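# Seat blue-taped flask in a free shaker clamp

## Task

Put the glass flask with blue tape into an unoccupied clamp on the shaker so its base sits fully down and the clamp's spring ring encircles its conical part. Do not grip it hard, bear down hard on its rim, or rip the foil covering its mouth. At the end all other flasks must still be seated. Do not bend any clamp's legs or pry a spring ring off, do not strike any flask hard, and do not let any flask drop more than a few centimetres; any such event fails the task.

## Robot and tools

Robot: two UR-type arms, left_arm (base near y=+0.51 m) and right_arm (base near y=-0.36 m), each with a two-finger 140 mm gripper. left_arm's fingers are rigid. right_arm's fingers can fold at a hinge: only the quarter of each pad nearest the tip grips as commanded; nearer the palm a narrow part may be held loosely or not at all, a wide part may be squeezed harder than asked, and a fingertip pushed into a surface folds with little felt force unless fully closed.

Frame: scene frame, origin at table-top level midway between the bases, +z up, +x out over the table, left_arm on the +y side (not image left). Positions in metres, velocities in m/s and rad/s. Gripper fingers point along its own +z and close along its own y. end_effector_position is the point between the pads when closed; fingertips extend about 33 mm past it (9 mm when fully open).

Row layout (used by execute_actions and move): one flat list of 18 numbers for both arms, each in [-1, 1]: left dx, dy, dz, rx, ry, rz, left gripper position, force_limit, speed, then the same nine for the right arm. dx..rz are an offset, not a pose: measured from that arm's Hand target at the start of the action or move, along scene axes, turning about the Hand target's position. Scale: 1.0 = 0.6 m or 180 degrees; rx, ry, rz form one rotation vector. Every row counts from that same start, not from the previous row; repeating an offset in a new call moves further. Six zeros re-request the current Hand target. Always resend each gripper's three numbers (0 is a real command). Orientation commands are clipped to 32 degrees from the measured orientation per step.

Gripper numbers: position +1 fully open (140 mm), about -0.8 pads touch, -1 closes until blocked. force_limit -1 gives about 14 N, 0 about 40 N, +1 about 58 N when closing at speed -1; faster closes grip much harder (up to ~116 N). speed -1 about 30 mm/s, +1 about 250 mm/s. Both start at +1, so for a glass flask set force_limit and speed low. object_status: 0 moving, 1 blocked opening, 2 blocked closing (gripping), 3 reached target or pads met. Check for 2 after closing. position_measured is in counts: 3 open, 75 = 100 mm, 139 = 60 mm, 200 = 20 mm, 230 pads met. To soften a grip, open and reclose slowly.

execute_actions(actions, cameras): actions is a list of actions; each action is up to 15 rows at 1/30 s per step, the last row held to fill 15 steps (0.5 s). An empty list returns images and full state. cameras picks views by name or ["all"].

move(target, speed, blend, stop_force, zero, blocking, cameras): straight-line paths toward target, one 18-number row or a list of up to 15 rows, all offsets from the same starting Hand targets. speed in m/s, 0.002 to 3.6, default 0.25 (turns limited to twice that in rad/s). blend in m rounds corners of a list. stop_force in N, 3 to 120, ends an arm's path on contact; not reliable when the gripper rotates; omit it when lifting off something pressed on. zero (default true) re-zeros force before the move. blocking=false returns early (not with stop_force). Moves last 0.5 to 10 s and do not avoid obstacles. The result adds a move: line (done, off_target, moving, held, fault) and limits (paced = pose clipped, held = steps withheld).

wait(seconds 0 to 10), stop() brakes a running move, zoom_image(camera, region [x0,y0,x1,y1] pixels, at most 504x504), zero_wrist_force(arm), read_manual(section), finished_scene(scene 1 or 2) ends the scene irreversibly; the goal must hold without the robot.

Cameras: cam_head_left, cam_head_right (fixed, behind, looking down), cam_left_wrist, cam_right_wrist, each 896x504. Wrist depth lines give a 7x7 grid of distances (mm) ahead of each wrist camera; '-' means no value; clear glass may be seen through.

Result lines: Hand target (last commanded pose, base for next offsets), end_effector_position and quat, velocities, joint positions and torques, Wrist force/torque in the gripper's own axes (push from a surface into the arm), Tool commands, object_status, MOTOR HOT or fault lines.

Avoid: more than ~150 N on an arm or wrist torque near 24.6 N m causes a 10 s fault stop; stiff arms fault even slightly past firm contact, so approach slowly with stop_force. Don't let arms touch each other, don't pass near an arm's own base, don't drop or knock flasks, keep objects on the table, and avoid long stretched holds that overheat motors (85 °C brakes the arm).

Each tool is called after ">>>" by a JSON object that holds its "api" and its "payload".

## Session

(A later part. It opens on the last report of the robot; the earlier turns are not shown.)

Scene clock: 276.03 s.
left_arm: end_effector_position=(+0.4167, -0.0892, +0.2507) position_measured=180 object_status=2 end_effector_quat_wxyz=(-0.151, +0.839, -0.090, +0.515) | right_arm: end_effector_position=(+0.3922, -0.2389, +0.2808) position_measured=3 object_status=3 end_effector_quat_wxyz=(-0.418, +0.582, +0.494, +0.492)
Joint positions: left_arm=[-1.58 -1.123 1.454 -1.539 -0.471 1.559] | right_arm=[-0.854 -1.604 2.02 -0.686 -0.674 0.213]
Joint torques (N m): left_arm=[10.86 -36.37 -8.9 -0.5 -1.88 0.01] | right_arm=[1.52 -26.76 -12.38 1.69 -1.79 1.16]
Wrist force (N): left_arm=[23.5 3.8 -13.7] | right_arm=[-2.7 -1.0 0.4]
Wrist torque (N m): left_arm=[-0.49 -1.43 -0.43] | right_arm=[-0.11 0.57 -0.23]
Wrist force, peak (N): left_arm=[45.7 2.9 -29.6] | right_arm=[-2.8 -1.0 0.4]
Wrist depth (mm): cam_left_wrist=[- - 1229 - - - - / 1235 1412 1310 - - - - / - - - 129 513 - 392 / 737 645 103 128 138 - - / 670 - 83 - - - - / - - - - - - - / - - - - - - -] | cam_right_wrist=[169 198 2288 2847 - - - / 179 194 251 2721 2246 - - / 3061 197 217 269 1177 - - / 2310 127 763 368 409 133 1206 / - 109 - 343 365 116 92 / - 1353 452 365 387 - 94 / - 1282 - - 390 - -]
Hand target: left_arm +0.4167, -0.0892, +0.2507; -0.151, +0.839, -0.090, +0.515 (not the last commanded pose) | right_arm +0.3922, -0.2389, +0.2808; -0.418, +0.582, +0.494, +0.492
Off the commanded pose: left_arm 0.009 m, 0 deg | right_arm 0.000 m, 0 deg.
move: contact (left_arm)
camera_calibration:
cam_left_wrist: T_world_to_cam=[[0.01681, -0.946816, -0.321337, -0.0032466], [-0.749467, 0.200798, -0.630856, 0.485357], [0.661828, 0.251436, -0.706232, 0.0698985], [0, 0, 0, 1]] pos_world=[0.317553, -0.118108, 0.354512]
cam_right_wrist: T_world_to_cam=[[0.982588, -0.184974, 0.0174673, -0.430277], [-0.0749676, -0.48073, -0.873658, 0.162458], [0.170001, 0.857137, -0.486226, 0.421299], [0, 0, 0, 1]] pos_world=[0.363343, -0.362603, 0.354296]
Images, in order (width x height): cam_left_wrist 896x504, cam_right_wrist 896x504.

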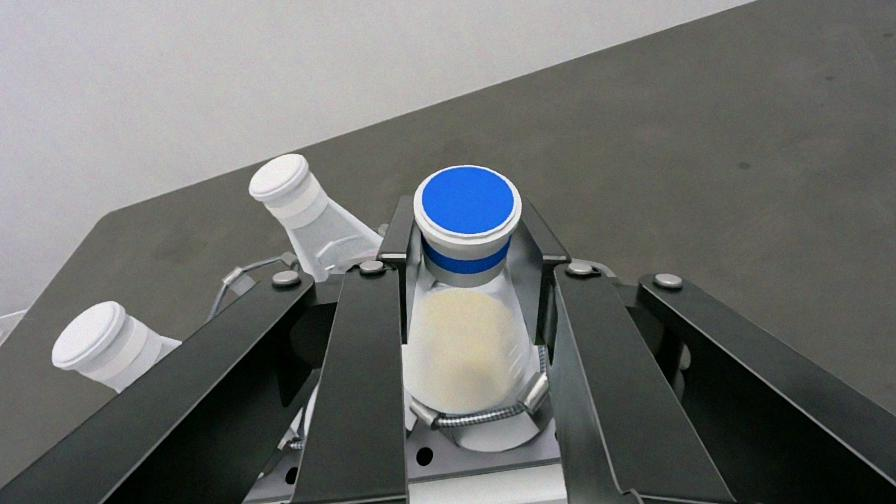

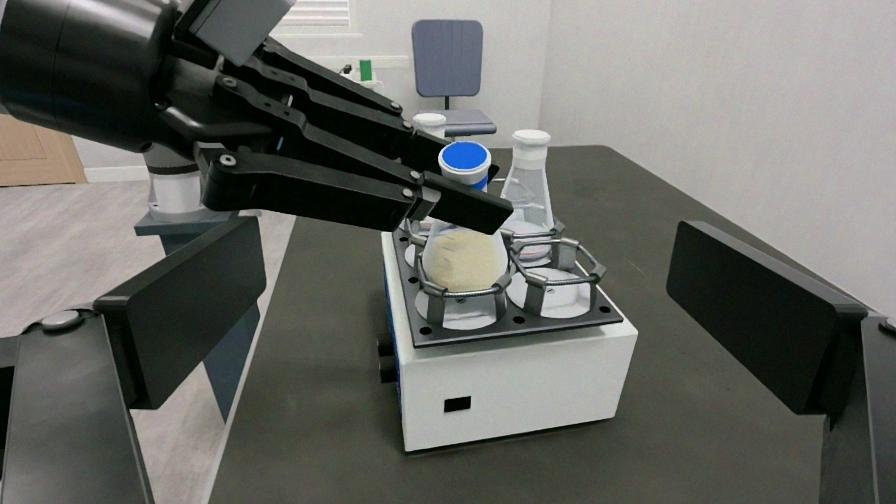

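>>> {"api": "move", "payload": {"target": [[0.01,0,-0.006,0,0,0,-1,-0.02,-1,0,0,0,0,0,0,1,1,1],[-0.012,0,-0.011,0,0,0,-1,-0.02,-1,0,0,0,0,0,0,1,1,1],[0.01,0,-0.016,0,0,0,-1,-0.02,-1,0,0,0,0,0,0,1,1,1],[0.0,0,-0.018,0,0,0,-1,-0.02,-1,0,0,0,0,0,0,1,1,1]], "speed": 0.03, "stop_force": 48, "zero": false, "cameras": ["cam_right_wrist","cam_left_wrist"]}}

>>> {"api": "zoom_image", "payload": {"camera": "cam_right_wrist", "region": [390, 150, 570, 330]}}

>>> {"api": "zoom_image", "payload": {"camera": "cam_left_wrist", "region": [360, 264, 600, 504]}}

Scene clock: 281.03 s.
left_arm: end_effector_position=(+0.4198, -0.0894, +0.2492) position_measured=180 object_status=2 end_effector_quat_wxyz=(-0.150, +0.839, -0.090, +0.515) | right_arm: end_effector_position=(+0.3922, -0.2389, +0.2808) position_measured=3 object_status=3 end_effector_quat_wxyz=(-0.418, +0.582, +0.494, +0.492)
Joint positions: left_arm=[-1.576 -1.12 1.457 -1.554 -0.469 1.569] | right_arm=[-0.854 -1.604 2.02 -0.686 -0.674 0.213]
Joint torques (N m): left_arm=[14.08 -22.69 -6.76 2.7 -8.32 1.81] | right_arm=[1.53 -25.6 -12.71 1.83 -1.48 1.42]
Wrist force (N): left_arm=[37.5 10.5 -30.5] | right_arm=[-2.4 -1.3 0.3]
Wrist torque (N m): left_arm=[-0.78 -1.73 -0.49] | right_arm=[-0.19 0.52 -0.23]
Wrist force, peak (N): left_arm=[51.9 6.3 -45.8] | right_arm=[-2.7 -1.2 0.3]
Wrist depth (mm): cam_left_wrist=[- - - - - - - / 1318 - - - 594 - 458 / - - 626 132 507 452 371 / - - 291 129 409 - 358 / - - 83 215 - - 304 / - - - - - - - / - - - - - - -] | cam_right_wrist=[168 187 2950 2633 - - - / 178 193 245 2577 3354 - - / 2499 200 215 267 - - - / 2167 127 - 356 405 133 - / - 109 - 348 368 116 92 / - 1345 442 367 390 - 95 / - 1166 - 380 381 384 -]
Hand target: left_arm +0.4198, -0.0894, +0.2492; -0.150, +0.839, -0.090, +0.515 (not the last commanded pose) | right_arm +0.3922, -0.2389, +0.2808; -0.418, +0.582, +0.494, +0.492
Off the commanded pose: left_arm 0.010 m, 0 deg | right_arm 0.000 m, 0 deg.
move: contact (left_arm); path passed 0 of 4 targets
camera_calibration:
cam_left_wrist: T_world_to_cam=[[0.0167788, -0.947042, -0.320671, -0.0041268], [-0.74919, 0.200482, -0.631286, 0.486778], [0.662143, 0.250836, -0.70615, 0.06661], [0, 0, 0, 1]] pos_world=[0.320653, -0.118207, 0.353009]
cam_right_wrist: T_world_to_cam=[[0.982588, -0.184974, 0.0174673, -0.430277], [-0.0749676, -0.48073, -0.873658, 0.162458], [0.170001, 0.857137, -0.486226, 0.421299], [0, 0, 0, 1]] pos_world=[0.363343, -0.362603, 0.354296]
Images, in order (width x height): cam_left_wrist 896x504, cam_right_wrist 896x504.

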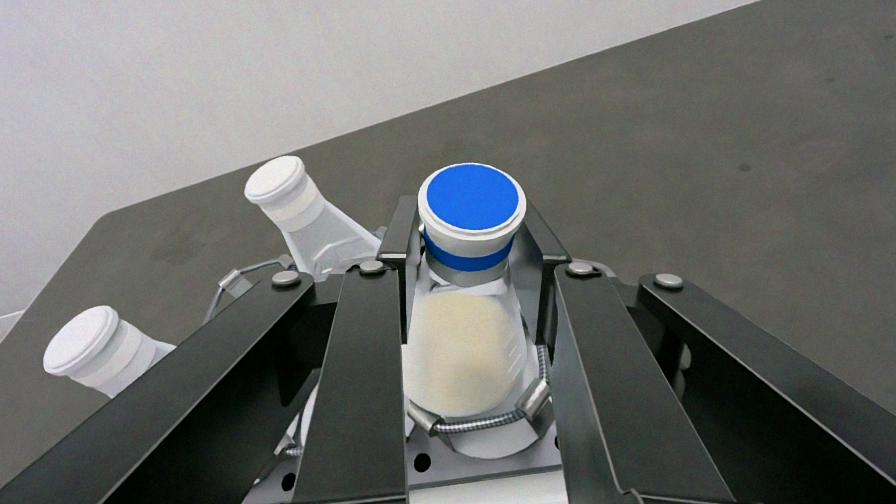

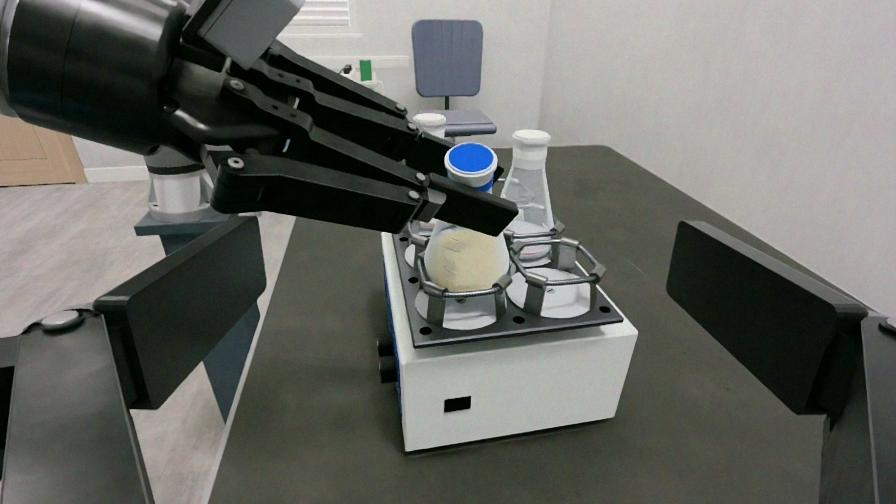

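Scaled by 2.800 from the camera's 896x504 image, which has a finer 1280x720 frame.

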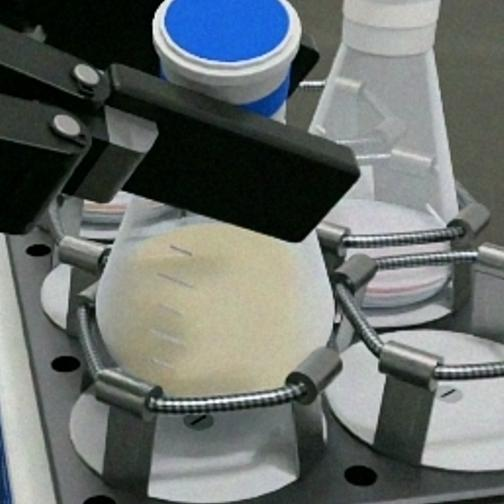

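Scaled by 2.100 from the camera's 896x504 image, which has a finer 1280x720 frame.

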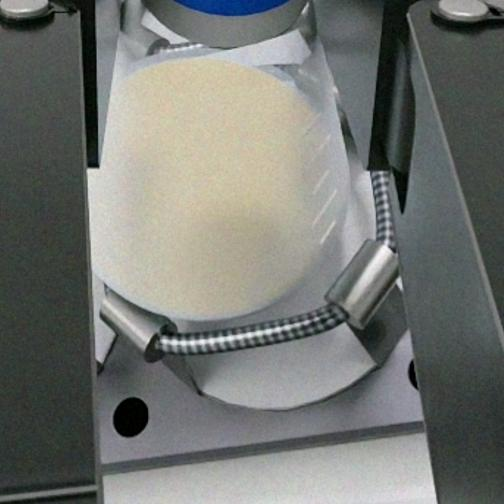

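>>> {"api": "move", "payload": {"target": [[-0.005,0,0.02,0,0,0,-1,-0.02,-1,0,0,0,0,0,0,1,1,1],[-0.005,-0.025,0.015,0.055,0,0,-1,-0.02,-1,0,0,0,0,0,0,1,1,1]], "speed": 0.06}}

>>> {"api": "move", "payload": {"target": [0,0,-0.045,0,0,0,-1,-0.02,-1,0,0,0,0,0,0,1,1,1], "speed": 0.03, "stop_force": 25, "cameras": ["cam_right_wrist","cam_left_wrist"]}}

>>> {"api": "zoom_image", "payload": {"camera": "cam_right_wrist", "region": [390, 150, 570, 330]}}

>>> {"api": "zoom_image", "payload": {"camera": "cam_left_wrist", "region": [360, 264, 600, 504]}}

Scene clock: 286.90 s.
left_arm: end_effector_position=(+0.4168, -0.1019, +0.2587) position_measured=180 object_status=2 end_effector_quat_wxyz=(-0.210, +0.826, -0.127, +0.508) | right_arm: end_effector_position=(+0.3922, -0.2389, +0.2808) position_measured=3 object_status=3 end_effector_quat_wxyz=(-0.418, +0.582, +0.494, +0.492)
Joint positions: left_arm=[-1.58 -1.047 1.306 -1.324 -0.47 1.561] | right_arm=[-0.854 -1.604 2.02 -0.686 -0.674 0.213]
Joint torques (N m): left_arm=[9.4 -52.21 -16.5 -4 1.42 1.05] | right_arm=[1.84 -26.21 -12.69 1.66 -1.72 1.23]
Wrist force (N): left_arm=[4.9 -1.9 3.9] | right_arm=[-2.6 -1.2 0.2]
Wrist torque (N m): left_arm=[-0.44 -1.30 -0.41] | right_arm=[-0.16 0.55 -0.23]
Wrist force, peak (N): left_arm=[37.7 10.5 -30.7] | right_arm=[-2.9 -1.0 0.6]
Wrist depth (mm): cam_left_wrist=[1168 1204 - - - - - / 1371 - - - - - 415 / - - 730 129 - - - / 1592 - 235 131 115 - 342 / - - 83 - - - - / - - - - - - - / - - - 231 - - -] | cam_right_wrist=[153 173 241 2751 - - - / 160 183 230 2881 - - 1256 / 2782 179 208 253 - 1883 - / 2424 122 213 345 422 133 1262 / - 109 - 345 363 116 92 / - 1368 456 366 394 - 94 / - 1183 - 391 401 387 -]
Hand target: left_arm +0.4168, -0.1019, +0.2587; -0.210, +0.826, -0.127, +0.508 (not the last commanded pose) | right_arm +0.3922, -0.2389, +0.2808; -0.418, +0.582, +0.494, +0.492
Off the commanded pose: left_arm 0.003 m, 2 deg | right_arm 0.000 m, 0 deg.
move: held (left_arm; a check stopped the path); path passed 1 of 2 targets; limits=held
pose unreachable (left arm): on one or more control steps of this call, first in action 0 (counted from 0), this arm could not follow its commanded pose, so it was not sent that pose on those steps. It may still have moved: this result reports where it is.
cause: moving toward the commanded pose would bring a part of the arm too close to another arm (a part of this arm just beyond joint 5 (wrist 2) and a part of the right arm just beyond its joint 2 (shoulder lift), 7 mm apart when this arm was first held).

Scene clock: 288.27 s.
left_arm: end_effector_position=(+0.4169, -0.1020, +0.2428) position_measured=180 object_status=2 end_effector_quat_wxyz=(-0.210, +0.826, -0.127, +0.508) | right_arm: end_effector_position=(+0.3922, -0.2389, +0.2808) position_measured=3 object_status=3 end_effector_quat_wxyz=(-0.418, +0.582, +0.494, +0.492)
Joint positions: left_arm=[-1.58 -1.037 1.331 -1.361 -0.47 1.561] | right_arm=[-0.854 -1.604 2.02 -0.686 -0.674 0.213]
Joint torques (N m): left_arm=[9.26 -39.55 -9.27 -2.94 -1.73 0.19] | right_arm=[2.42 -25.83 -14.09 1.66 -1.78 1.36]
Wrist force (N): left_arm=[23.4 -5.3 -1.7] | right_arm=[-2.3 -1.1 0.5]
Wrist torque (N m): left_arm=[-0.26 -1.46 0.00] | right_arm=[-0.15 0.49 -0.23]
Wrist force, peak (N): left_arm=[41.7 -7.1 -14.1] | right_arm=[-2.8 -0.9 0.4]
Wrist depth (mm): cam_left_wrist=[- 1073 1229 - 1235 - 444 / - 1325 - 680 573 - 365 / 1647 1647 686 132 - 399 - / 1783 - 232 123 138 365 - / - - 83 - - - 280 / - - - - - - 260 / - - - - - - -] | cam_right_wrist=[159 170 2473 2605 2377 1493 - / 159 187 245 2751 - 1814 - / 2633 188 222 264 1038 - - / 2401 127 208 318 398 133 - / - 109 - 343 361 116 92 / - 1399 457 367 384 - 94 / - 1160 - 362 - - -]
Hand target: left_arm +0.4169, -0.1020, +0.2428; -0.210, +0.826, -0.127, +0.508 (not the last commanded pose) | right_arm +0.3922, -0.2389, +0.2808; -0.418, +0.582, +0.494, +0.492
Off the commanded pose: left_arm 0.011 m, 0 deg | right_arm 0.000 m, 0 deg.
move: contact (left_arm)
camera_calibration:
cam_left_wrist: T_world_to_cam=[[0.0165216, -0.891432, -0.452852, 0.0198846], [-0.748835, 0.289088, -0.596385, 0.48343], [0.662551, 0.348965, -0.662759, 0.0664521], [0, 0, 0, 1]] pos_world=[0.317653, -0.145218, 0.341357]
cam_right_wrist: T_world_to_cam=[[0.982588, -0.184974, 0.0174673, -0.430277], [-0.0749676, -0.48073, -0.873658, 0.162458], [0.170001, 0.857137, -0.486226, 0.421299], [0, 0, 0, 1]] pos_world=[0.363343, -0.362603, 0.354296]
Images, in order (width x height): cam_left_wrist 896x504, cam_right_wrist 896x504.

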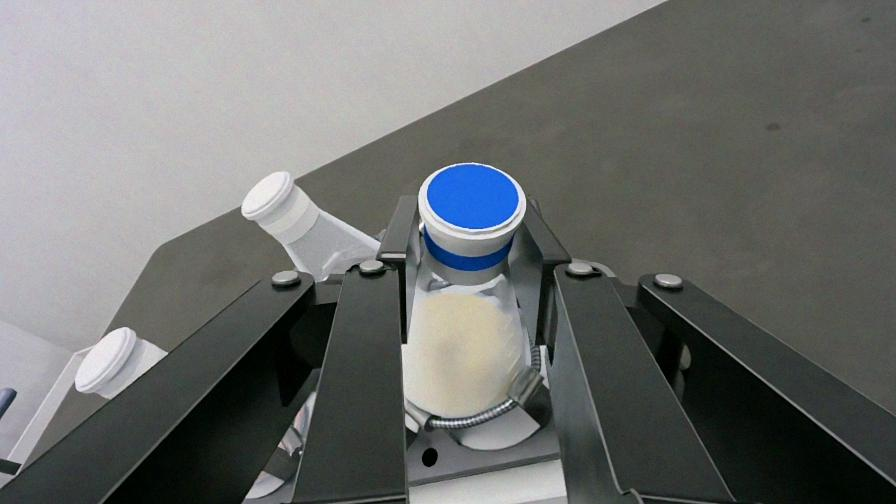

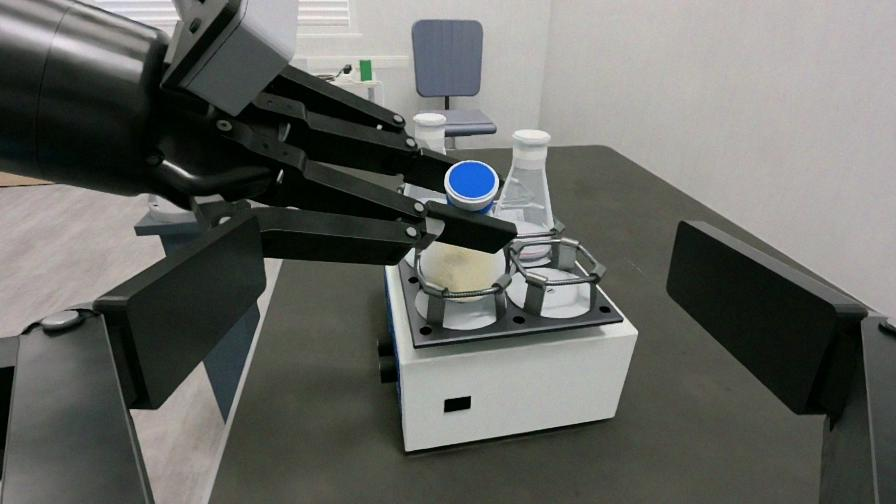

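Scaled by 2.800 from the camera's 896x504 image, which has a finer 1280x720 frame.

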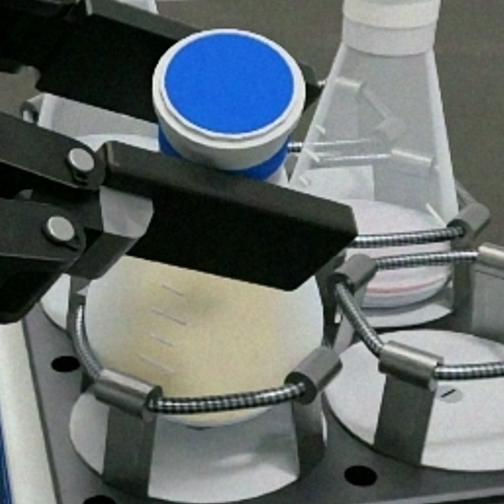

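Scaled by 2.100 from the camera's 896x504 image, which has a finer 1280x720 frame.

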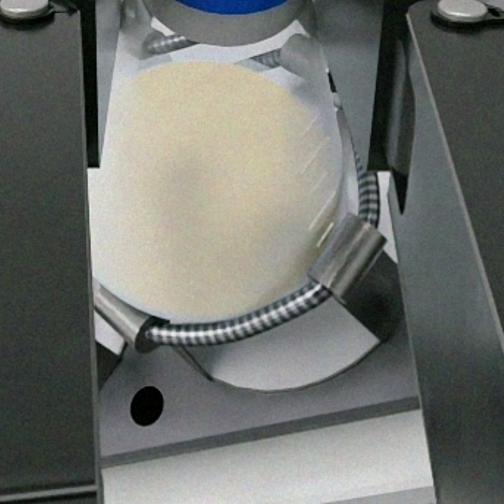

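>>> {"api": "move", "payload": {"target": [0,-0.012,-0.006,0,0,0,-1,-0.02,-1,0,0,0,0,0,0,1,1,1], "speed": 0.025, "stop_force": 35, "cameras": ["cam_right_wrist","cam_left_wrist"]}}

>>> {"api": "zoom_image", "payload": {"camera": "cam_right_wrist", "region": [390, 150, 570, 330]}}

>>> {"api": "zoom_image", "payload": {"camera": "cam_left_wrist", "region": [360, 264, 600, 504]}}

Scene clock: 290.33 s.
left_arm: end_effector_position=(+0.4169, -0.1028, +0.2424) position_measured=180 object_status=2 end_effector_quat_wxyz=(-0.210, +0.826, -0.127, +0.508) | right_arm: end_effector_position=(+0.3922, -0.2389, +0.2808) position_measured=3 object_status=3 end_effector_quat_wxyz=(-0.418, +0.582, +0.494, +0.492)
Joint positions: left_arm=[-1.58 -1.034 1.329 -1.361 -0.47 1.561] | right_arm=[-0.854 -1.604 2.02 -0.686 -0.674 0.213]
Joint torques (N m): left_arm=[9.68 -43.52 -10.85 -2.04 -1.96 0.33] | right_arm=[1.38 -25.85 -12.66 1.66 -1.72 1.36]
Wrist force (N): left_arm=[17.6 -8.1 -3.4] | right_arm=[-2.3 -1.0 0.3]
Wrist torque (N m): left_arm=[0.00 -1.47 0.10] | right_arm=[-0.13 0.48 -0.23]
Wrist force, peak (N): left_arm=[23.9 -5.2 -1.8] | right_arm=[-2.8 -1.3 0.2]
Wrist depth (mm): cam_left_wrist=[1204 - - - 1180 - - / - - - - - 459 - / - 1455 - 129 499 - - / 1993 - 234 127 403 - - / 2081 - 83 - - - 285 / - - - - - - - / - - - - - - -] | cam_right_wrist=[160 170 3309 3061 - 1654 - / 158 186 245 2782 2226 - - / 2691 185 222 264 - - 1243 / 2310 127 206 325 403 133 - / - 109 - 343 362 116 92 / - 1345 439 371 390 - 94 / - 1218 - - - - -]
Hand target: left_arm +0.4169, -0.1028, +0.2424; -0.210, +0.826, -0.127, +0.508 (not the last commanded pose) | right_arm +0.3922, -0.2389, +0.2808; -0.418, +0.582, +0.494, +0.492
Off the commanded pose: left_arm 0.007 m, 0 deg | right_arm 0.000 m, 0 deg.
move: held (left_arm; a check stopped the path); limits=held
pose unreachable (left arm): on one or more control steps of this call, first in action 0 (counted from 0), this arm could not follow its commanded pose, so it was not sent that pose on those steps. It may still have moved: this result reports where it is.
cause: moving toward the commanded pose would bring a part of the arm too close to another arm (a part of this arm just beyond joint 5 (wrist 2) and a part of the right arm just beyond its joint 2 (shoulder lift), 6 mm apart when this arm was first held).
camera_calibration:
cam_left_wrist: T_world_to_cam=[[0.0164652, -0.891492, -0.452736, 0.0188695], [-0.748855, 0.289038, -0.596384, 0.483526], [0.66253, 0.348853, -0.662839, 0.0664524], [0, 0, 0, 1]] pos_world=[0.317753, -0.146117, 0.340957]
cam_right_wrist: T_world_to_cam=[[0.982588, -0.184974, 0.0174673, -0.430277], [-0.0749676, -0.48073, -0.873658, 0.162458], [0.170001, 0.857137, -0.486226, 0.421299], [0, 0, 0, 1]] pos_world=[0.363343, -0.362603, 0.354296]
Images, in order (width x height): cam_left_wrist 896x504, cam_right_wrist 896x504.

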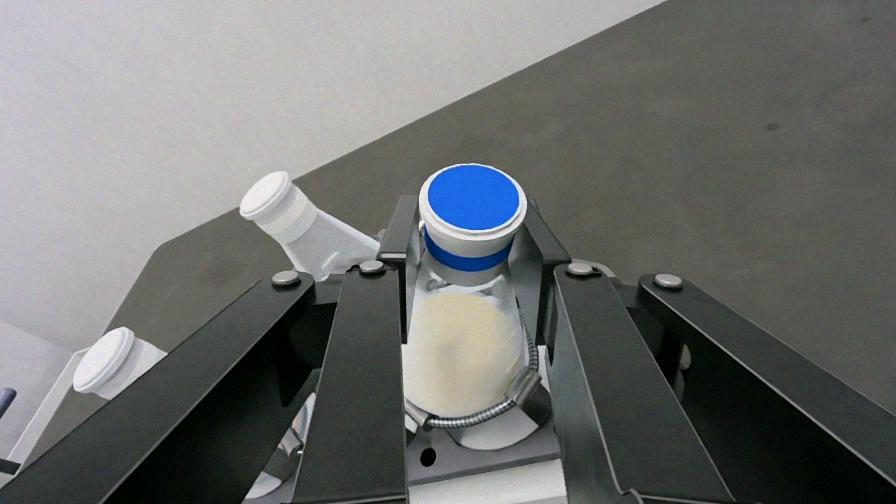

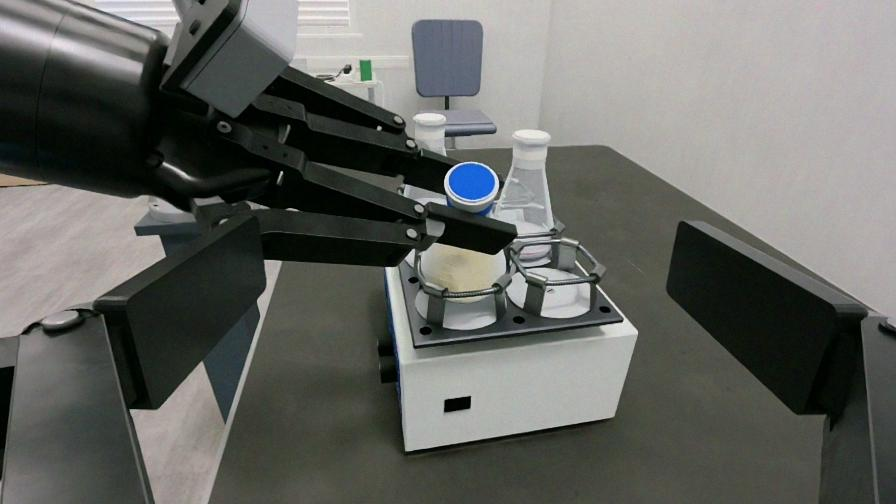

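Scaled by 2.800 from the camera's 896x504 image, which has a finer 1280x720 frame.

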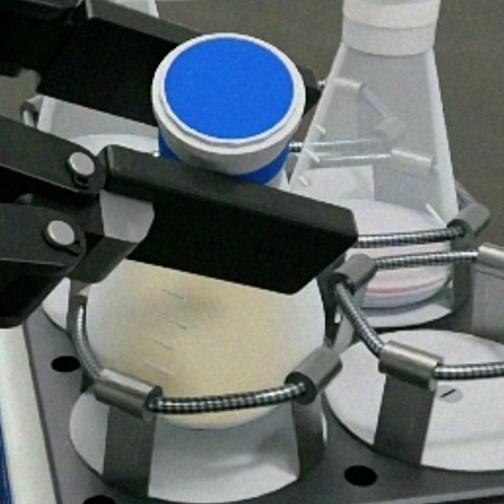

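Scaled by 2.100 from the camera's 896x504 image, which has a finer 1280x720 frame.

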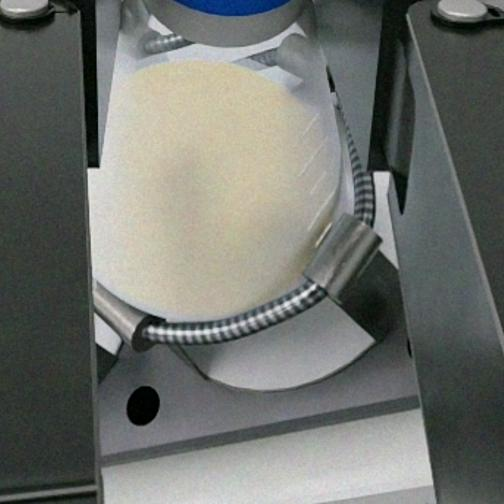

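>>> {"api": "move", "payload": {"target": [0,0,0,0,0,0,-1,-0.02,-1,0,-0.25,0.05,0,0,0,1,1,1], "speed": 0.25}}

>>> {"api": "move", "payload": {"target": [0,-0.014,-0.006,0,0,0,-1,-0.02,-1,0,0,0,0,0,0,1,1,1], "speed": 0.025, "stop_force": 35, "cameras": ["cam_right_wrist","cam_left_wrist"]}}

>>> {"api": "zoom_image", "payload": {"camera": "cam_left_wrist", "region": [360, 264, 600, 504]}}

Scene clock: 296.37 s.
left_arm: end_effector_position=(+0.4169, -0.1028, +0.2424) position_measured=180 object_status=2 end_effector_quat_wxyz=(-0.210, +0.826, -0.127, +0.508) | right_arm: end_effector_position=(+0.3922, -0.3889, +0.3107) position_measured=3 object_status=3 end_effector_quat_wxyz=(-0.418, +0.582, +0.494, +0.492)
Joint positions: left_arm=[-1.58 -1.034 1.329 -1.361 -0.47 1.561] | right_arm=[-1.07 -1.408 1.725 -0.533 -0.884 0.139]
Joint torques (N m): left_arm=[-5.7 -45.48 -10.92 -2.14 -2.85 -1.71] | right_arm=[-7.84 -26.39 -26.52 1.63 1.05 1.37]
Wrist force (N): left_arm=[17.8 -8.2 -3.3] | right_arm=[-2.4 -1.2 0.3]
Wrist torque (N m): left_arm=[-0.04 -1.50 0.10] | right_arm=[-0.16 0.53 -0.18]
Wrist force, peak (N): left_arm=[18.0 -8.2 -3.5] | right_arm=[-2.6 -1.4 3.2]
Wrist depth (mm): cam_left_wrist=[- - 1186 1223 1174 472 - / 1511 - - 721 597 - 375 / 1550 1960 - 128 - - 338 / - - 103 130 392 351 - / - - 83 215 - - - / - - - 193 - - - / - - - - - - -] | cam_right_wrist=[260 307 763 2847 - - - / 274 296 380 2847 - - - / 2950 968 351 419 - - 1383 / 2377 127 - 486 - 133 1038 / - 109 - 509 - 116 92 / - 1449 - - - - 94 / - 1269 - 412 - - -]
Hand target: left_arm +0.4169, -0.1028, +0.2424; -0.210, +0.826, -0.127, +0.508 | right_arm +0.3922, -0.3889, +0.3108; -0.418, +0.582, +0.494, +0.492
Off the commanded pose: left_arm 0.000 m, 0 deg | right_arm 0.000 m, 0 deg.
move: done

Scene clock: 297.60 s.
left_arm: end_effector_position=(+0.4169, -0.1112, +0.2388) position_measured=180 object_status=2 end_effector_quat_wxyz=(-0.210, +0.826, -0.127, +0.508) | right_arm: end_effector_position=(+0.3922, -0.3889, +0.3108) position_measured=3 object_status=3 end_effector_quat_wxyz=(-0.418, +0.582, +0.494, +0.492)
Joint positions: left_arm=[-1.58 -1.012 1.303 -1.357 -0.47 1.561] | right_arm=[-1.07 -1.408 1.725 -0.533 -0.884 0.14]
Joint torques (N m): left_arm=[-4.98 -44.16 -16.79 -9.31 -1.21 -3] | right_arm=[-9.73 -14.74 -26.34 2.7 -2.35 1.52]
Wrist force (N): left_arm=[11.1 -27.7 2.2] | right_arm=[-2.4 -1.2 0.4]
Wrist torque (N m): left_arm=[0.70 -1.26 0.95] | right_arm=[-0.16 0.53 -0.19]
Wrist force, peak (N): left_arm=[10.5 -29.9 3.4] | right_arm=[-2.7 -1.1 0.4]
Wrist depth (mm): cam_left_wrist=[1303 1275 - 1204 - 569 - / 1363 1395 1333 1282 - 445 - / - 1333 704 131 - - - / - - 236 124 389 351 - / 2281 - 83 217 - - - / - - - 191 - - - / - - - - - - -] | cam_right_wrist=[260 690 839 2633 - 1540 1218 / 265 289 373 2986 - - 1224 / 3061 917 345 414 - 1800 - / 2449 127 - 489 539 142 1383 / - 109 - 518 538 124 92 / - 1440 - - - - 94 / - 1224 - - - - -]
Hand target: left_arm +0.4169, -0.1112, +0.2388; -0.210, +0.826, -0.127, +0.508 | right_arm +0.3922, -0.3889, +0.3108; -0.418, +0.582, +0.494, +0.492
Off the commanded pose: left_arm 0.000 m, 0 deg | right_arm 0.000 m, 0 deg.
move: done
camera_calibration:
cam_left_wrist: T_world_to_cam=[[0.0164959, -0.891477, -0.452766, 0.00975344], [-0.748814, 0.289058, -0.596425, 0.483811], [0.662574, 0.348876, -0.662783, 0.0669667], [0, 0, 0, 1]] pos_world=[0.317753, -0.154517, 0.337357]
cam_right_wrist: T_world_to_cam=[[0.982588, -0.184974, 0.0174673, -0.458547], [-0.0749676, -0.48073, -0.873658, 0.116559], [0.170001, 0.857137, -0.486226, 0.564456], [0, 0, 0, 1]] pos_world=[0.363343, -0.512603, 0.384296]
Images, in order (width x height): cam_left_wrist 896x504, cam_right_wrist 896x504.

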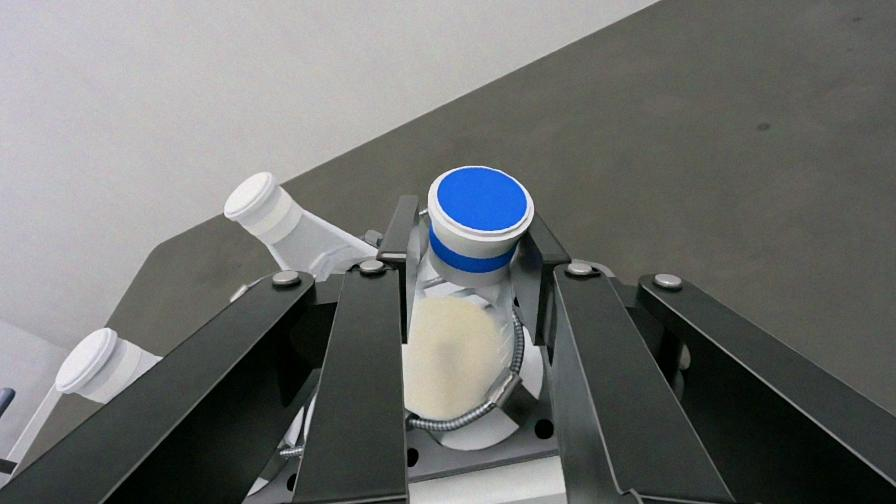

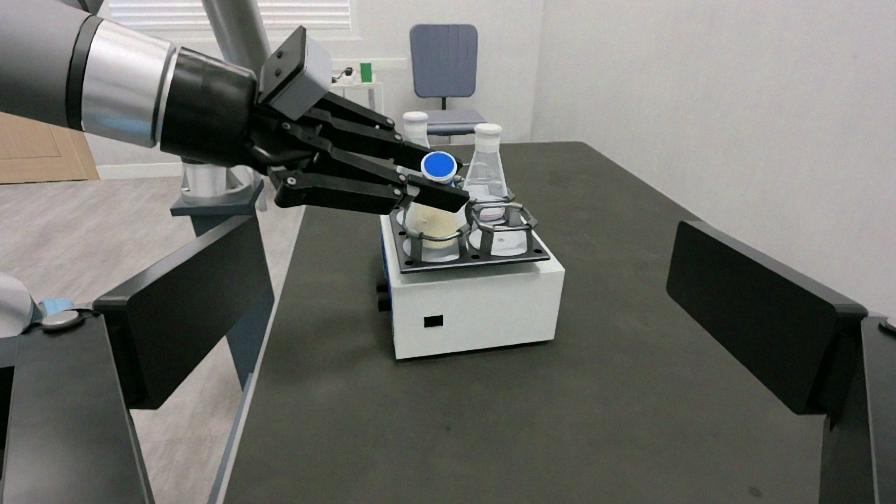

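Scaled by 2.100 from the camera's 896x504 image, which has a finer 1280x720 frame.

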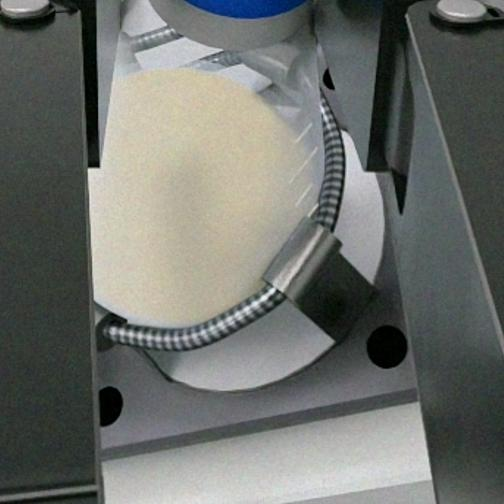

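>>> {"api": "move", "payload": {"target": [0,0.018,-0.008,-0.05,0,0,-1,-0.02,-1,0,0,0,0,0,0,1,1,1], "speed": 0.04, "stop_force": 45, "zero": false, "cameras": ["cam_right_wrist","cam_left_wrist"]}}

>>> {"api": "zoom_image", "payload": {"camera": "cam_left_wrist", "region": [360, 264, 600, 504]}}

>>> {"api": "zoom_image", "payload": {"camera": "cam_right_wrist", "region": [370, 130, 520, 280]}}

Scene clock: 302.13 s.
left_arm: end_effector_position=(+0.4169, -0.1004, +0.2341) position_measured=180 object_status=2 end_effector_quat_wxyz=(-0.144, +0.840, -0.087, +0.516) | right_arm: end_effector_position=(+0.3922, -0.3889, +0.3108) position_measured=3 object_status=3 end_effector_quat_wxyz=(-0.418, +0.582, +0.494, +0.492)
Joint positions: left_arm=[-1.58 -1.09 1.451 -1.585 -0.469 1.56] | right_arm=[-1.07 -1.408 1.725 -0.533 -0.884 0.14]
Joint torques (N m): left_arm=[-21.74 -2.36 -11.33 -5.51 -9.51 -0.32] | right_arm=[-10.42 -14.91 -26.54 2.37 -2.38 1.11]
Wrist force (N): left_arm=[53.6 -36.2 -20.3] | right_arm=[-2.6 -1.0 0.3]
Wrist torque (N m): left_arm=[1.03 -1.80 1.46] | right_arm=[-0.13 0.55 -0.19]
Wrist force, peak (N): left_arm=[53.7 -36.3 -20.2] | right_arm=[-2.7 -1.3 0.4]
Wrist depth (mm): cam_left_wrist=[- - - 1180 1204 573 - / - - - - - 490 - / - - 631 130 - 437 - / - 608 279 128 125 389 335 / - - 83 212 - - - / - - - 179 - - - / - - - - - - -] | cam_right_wrist=[273 315 765 2782 2751 1654 1243 / 288 311 384 3354 - 1928 - / 3139 972 361 427 - 1883 - / 2473 127 2332 494 - 142 1466 / - 109 615 515 524 116 92 / - 1449 - - - - 94 / - 1256 412 414 409 401 -]
Hand target: left_arm +0.4169, -0.1004, +0.2340; -0.144, +0.840, -0.087, +0.516 | right_arm +0.3922, -0.3889, +0.3108; -0.418, +0.582, +0.494, +0.492
Off the commanded pose: left_arm 0.000 m, 0 deg | right_arm 0.000 m, 0 deg.
move: done
camera_calibration:
cam_left_wrist: T_world_to_cam=[[0.0164726, -0.951332, -0.307727, -0.0227387], [-0.748639, 0.192274, -0.634484, 0.477031], [0.662773, 0.240828, -0.709037, 0.059969], [0, 0, 0, 1]] pos_world=[0.317753, -0.127795, 0.338192]
cam_right_wrist: T_world_to_cam=[[0.982588, -0.184974, 0.0174673, -0.458547], [-0.0749676, -0.48073, -0.873658, 0.116559], [0.170001, 0.857137, -0.486226, 0.564456], [0, 0, 0, 1]] pos_world=[0.363343, -0.512603, 0.384296]
Images, in order (width x height): cam_left_wrist 896x504, cam_right_wrist 896x504.

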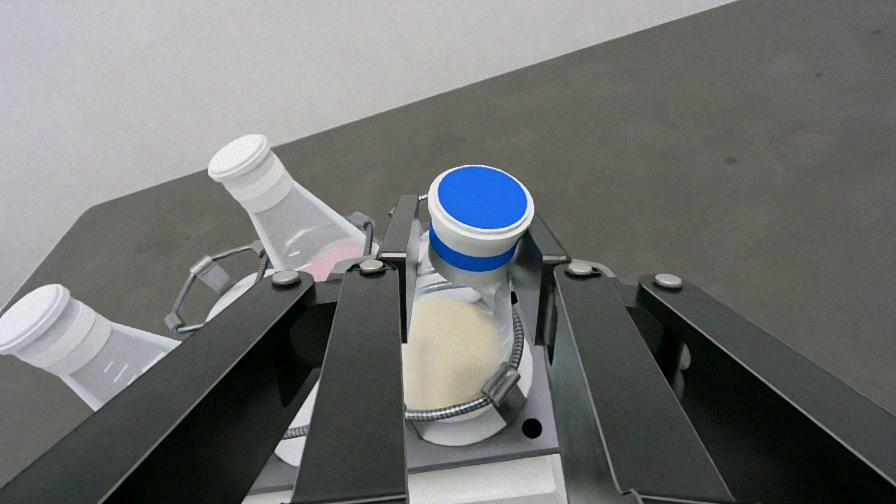

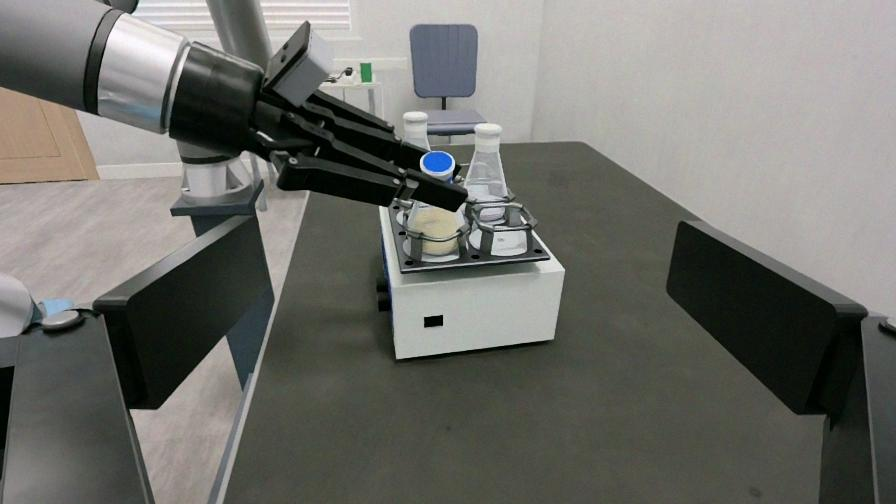

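Scaled by 2.100 from the camera's 896x504 image, which has a finer 1280x720 frame.

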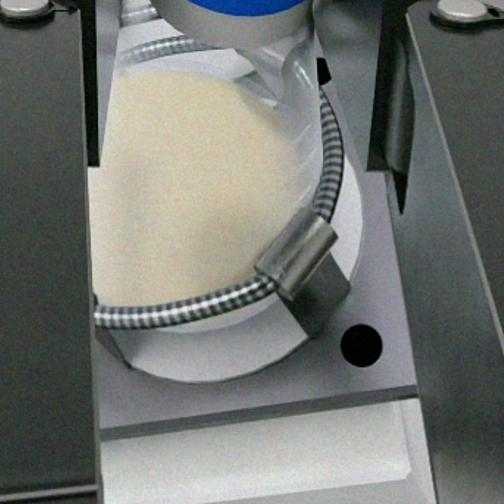

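Scaled by 3.360 from the camera's 896x504 image, which has a finer 1280x720 frame.

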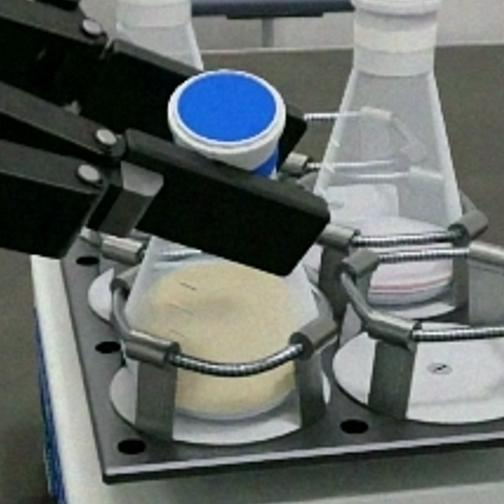

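>>> {"api": "move", "payload": {"target": [0,0.01,0.001,-0.045,0,0,-1,-0.02,-1,0,0,0,0,0,0,1,1,1], "speed": 0.03, "stop_force": 60, "zero": false, "cameras": ["cam_right_wrist","cam_left_wrist"]}}

>>> {"api": "zoom_image", "payload": {"camera": "cam_left_wrist", "region": [360, 264, 600, 504]}}

>>> {"api": "zoom_image", "payload": {"camera": "cam_right_wrist", "region": [370, 130, 520, 280]}}

Scene clock: 306.60 s.
left_arm: end_effector_position=(+0.4173, -0.0946, +0.2353) position_measured=180 object_status=2 end_effector_quat_wxyz=(-0.085, +0.847, -0.050, +0.522) | right_arm: end_effector_position=(+0.3922, -0.3889, +0.3108) position_measured=3 object_status=3 end_effector_quat_wxyz=(-0.418, +0.582, +0.494, +0.492)
Joint positions: left_arm=[-1.58 -1.146 1.558 -1.776 -0.467 1.56] | right_arm=[-1.07 -1.408 1.725 -0.533 -0.884 0.14]
Joint torques (N m): left_arm=[-34.8 -2.69 -23.81 -10.48 -10.11 -2.1] | right_arm=[-11.84 -15.8 -27.31 2.45 -2.25 0.77]
Wrist force (N): left_arm=[52.5 -59.3 -11.2] | right_arm=[-2.3 -1.1 0.4]
Wrist torque (N m): left_arm=[2.15 -1.37 3.33] | right_arm=[-0.14 0.50 -0.19]
Wrist force, peak (N): left_arm=[54.7 -59.1 -13.4] | right_arm=[-2.8 -1.1 0.4]
Wrist depth (mm): cam_left_wrist=[- - 1124 - - - 576 / - - 661 663 650 533 506 / 723 - - 134 506 473 - / 641 - - 129 408 404 367 / - - 88 204 - - 341 / - - - 195 - - - / - - - - - - -] | cam_right_wrist=[291 321 803 3139 2691 1540 - / 2782 326 370 2881 2691 1643 1166 / 3099 2950 370 435 - 1991 1309 / 2401 127 - 491 - 132 - / - 109 - 515 530 116 92 / - 1440 - 490 - - 94 / - 1269 - - - - -]
Hand target: left_arm +0.4169, -0.0944, +0.2346; -0.085, +0.848, -0.050, +0.521 | right_arm +0.3922, -0.3889, +0.3108; -0.418, +0.582, +0.494, +0.492
Off the commanded pose: left_arm 0.001 m, 0 deg | right_arm 0.000 m, 0 deg.
move: done
camera_calibration:
cam_left_wrist: T_world_to_cam=[[0.0164266, -0.985206, -0.170586, -0.0522024], [-0.747044, 0.101304, -0.65701, 0.472991], [0.664572, 0.138228, -0.734328, 0.0546968], [0, 0, 0, 1]] pos_world=[0.317852, -0.106907, 0.34202]
cam_right_wrist: T_world_to_cam=[[0.982588, -0.184974, 0.0174673, -0.458547], [-0.0749676, -0.48073, -0.873658, 0.116559], [0.170001, 0.857137, -0.486226, 0.564456], [0, 0, 0, 1]] pos_world=[0.363343, -0.512603, 0.384296]
Images, in order (width x height): cam_left_wrist 896x504, cam_right_wrist 896x504.

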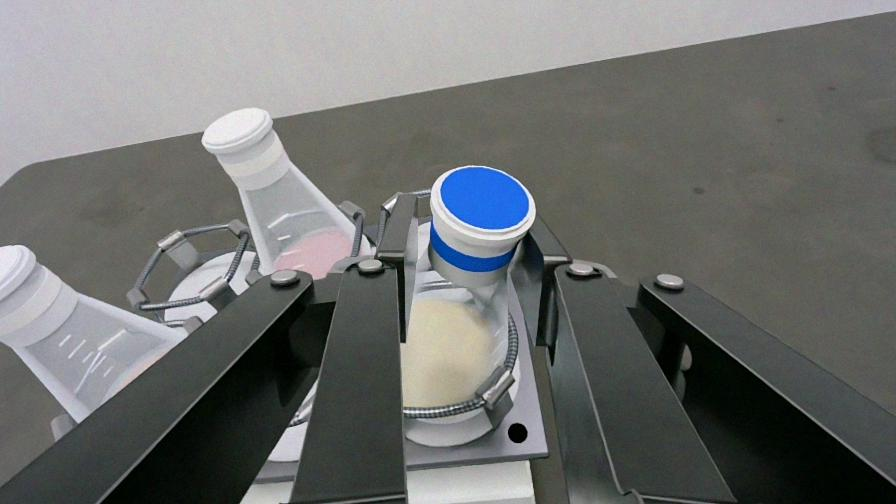

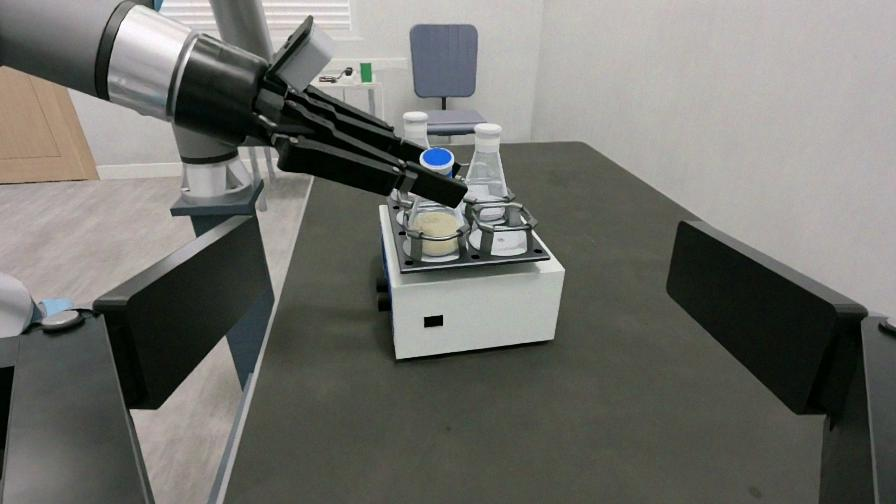

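Scaled by 2.100 from the camera's 896x504 image, which has a finer 1280x720 frame.

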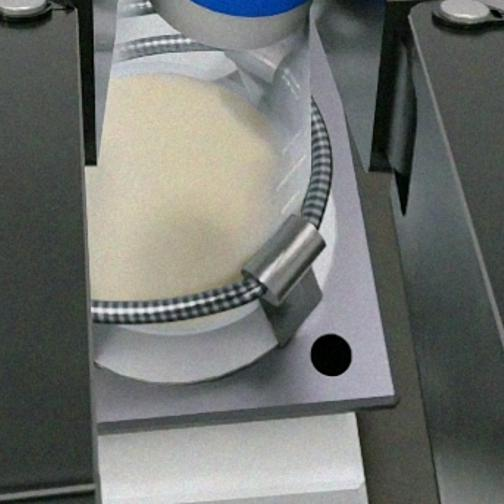

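Scaled by 3.360 from the camera's 896x504 image, which has a finer 1280x720 frame.

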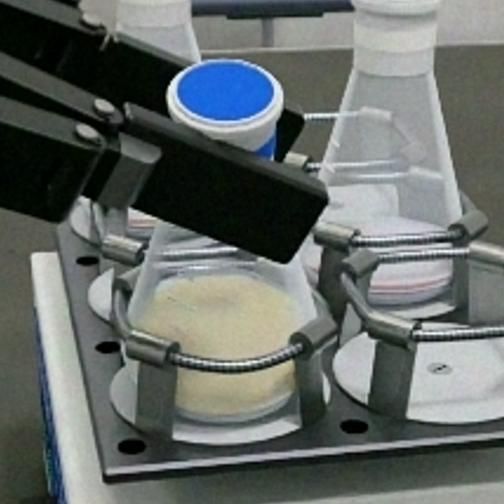

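>>> {"api": "move", "payload": {"target": [0,0.012,0,-0.01,0,0,-1,-0.02,-1,0,0,0,0,0,0,1,1,1], "speed": 0.03, "cameras": ["cam_right_wrist","cam_left_wrist"]}}

>>> {"api": "zoom_image", "payload": {"camera": "cam_left_wrist", "region": [360, 264, 600, 504]}}

>>> {"api": "zoom_image", "payload": {"camera": "cam_right_wrist", "region": [370, 130, 520, 280]}}

Scene clock: 308.80 s.
left_arm: end_effector_position=(+0.4172, -0.0874, +0.2354) position_measured=180 object_status=2 end_effector_quat_wxyz=(-0.071, +0.848, -0.042, +0.523) | right_arm: end_effector_position=(+0.3922, -0.3889, +0.3108) position_measured=3 object_status=3 end_effector_quat_wxyz=(-0.418, +0.582, +0.494, +0.492)
Joint positions: left_arm=[-1.581 -1.17 1.599 -1.825 -0.467 1.56] | right_arm=[-1.07 -1.408 1.725 -0.533 -0.884 0.14]
Joint torques (N m): left_arm=[-15.31 -7.94 -13.74 -1.67 -10.19 -0.05] | right_arm=[-8.63 -14.25 -27.39 2.25 -2.36 0.43]
Wrist force (N): left_arm=[49.2 -22.2 -13.1] | right_arm=[-2.4 -1.1 0.6]
Wrist torque (N m): left_arm=[0.26 -1.59 1.00] | right_arm=[-0.14 0.52 -0.19]
Wrist force, peak (N): left_arm=[54.4 -58.3 -13.0] | right_arm=[-2.6 -1.3 0.3]
Wrist depth (mm): cam_left_wrist=[- - - - - - - / - - - - - 529 - / - - 559 130 - 494 428 / - - 269 123 121 - - / 471 - 83 213 - - - / - - - 174 - - - / - - - - - - -] | cam_right_wrist=[296 326 792 2950 2605 1814 - / 2814 335 389 2986 - 2246 - / 3099 960 376 441 - - 1128 / 2186 117 - 485 - 133 1177 / - 109 - 500 528 116 92 / - 1466 - - - - 94 / - 1237 - - - - -]
Hand target: left_arm +0.4169, -0.0872, +0.2346; -0.071, +0.849, -0.042, +0.522 | right_arm +0.3922, -0.3889, +0.3108; -0.418, +0.582, +0.494, +0.492
Off the commanded pose: left_arm 0.001 m, 0 deg | right_arm 0.000 m, 0 deg.
move: done
camera_calibration:
cam_left_wrist: T_world_to_cam=[[0.0162832, -0.990093, -0.139466, -0.0527598], [-0.746989, 0.0806729, -0.659924, 0.471072], [0.664637, 0.114925, -0.738275, 0.0526482], [0, 0, 0, 1]] pos_world=[0.317752, -0.0962904, 0.342382]
cam_right_wrist: T_world_to_cam=[[0.982588, -0.184974, 0.0174673, -0.458547], [-0.0749676, -0.48073, -0.873658, 0.116559], [0.170001, 0.857137, -0.486226, 0.564456], [0, 0, 0, 1]] pos_world=[0.363343, -0.512603, 0.384296]
Images, in order (width x height): cam_left_wrist 896x504, cam_right_wrist 896x504.

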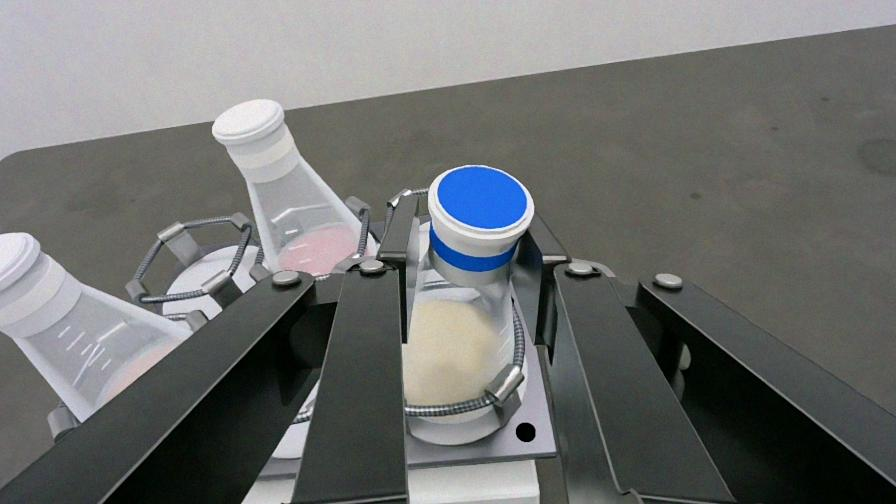

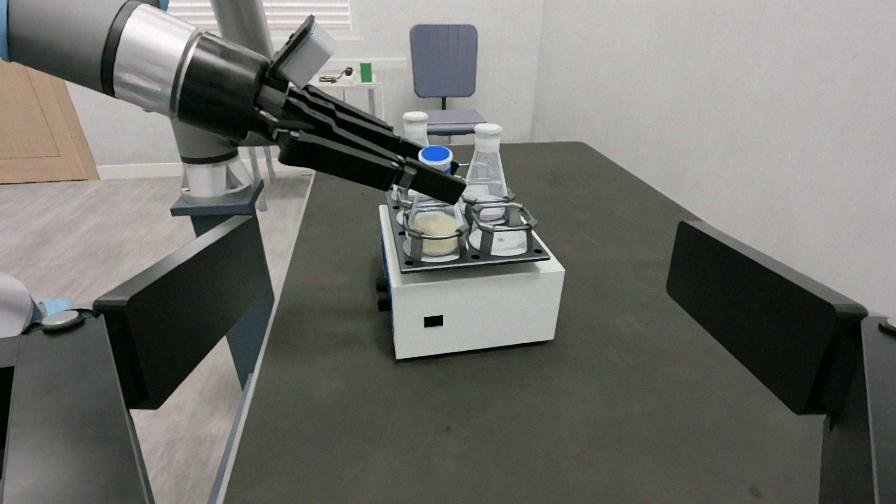

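Scaled by 2.100 from the camera's 896x504 image, which has a finer 1280x720 frame.

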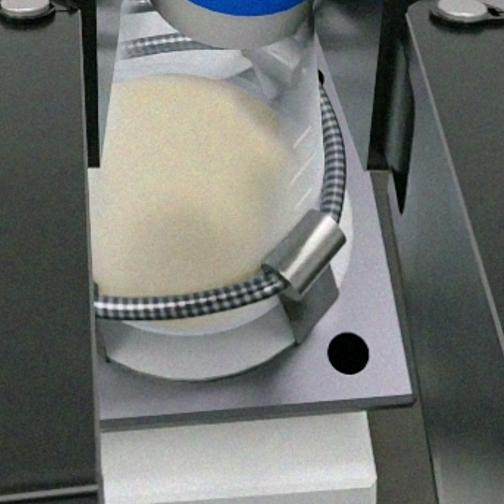

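Scaled by 3.360 from the camera's 896x504 image, which has a finer 1280x720 frame.

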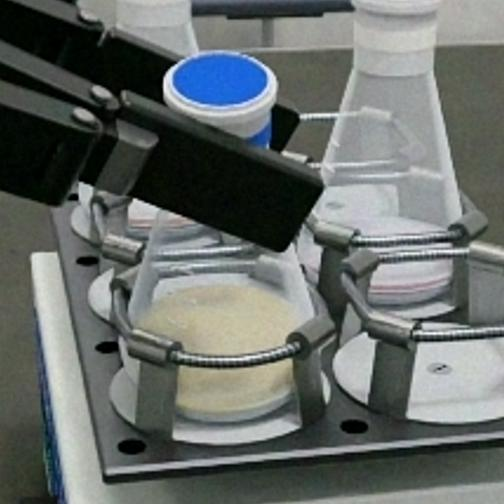

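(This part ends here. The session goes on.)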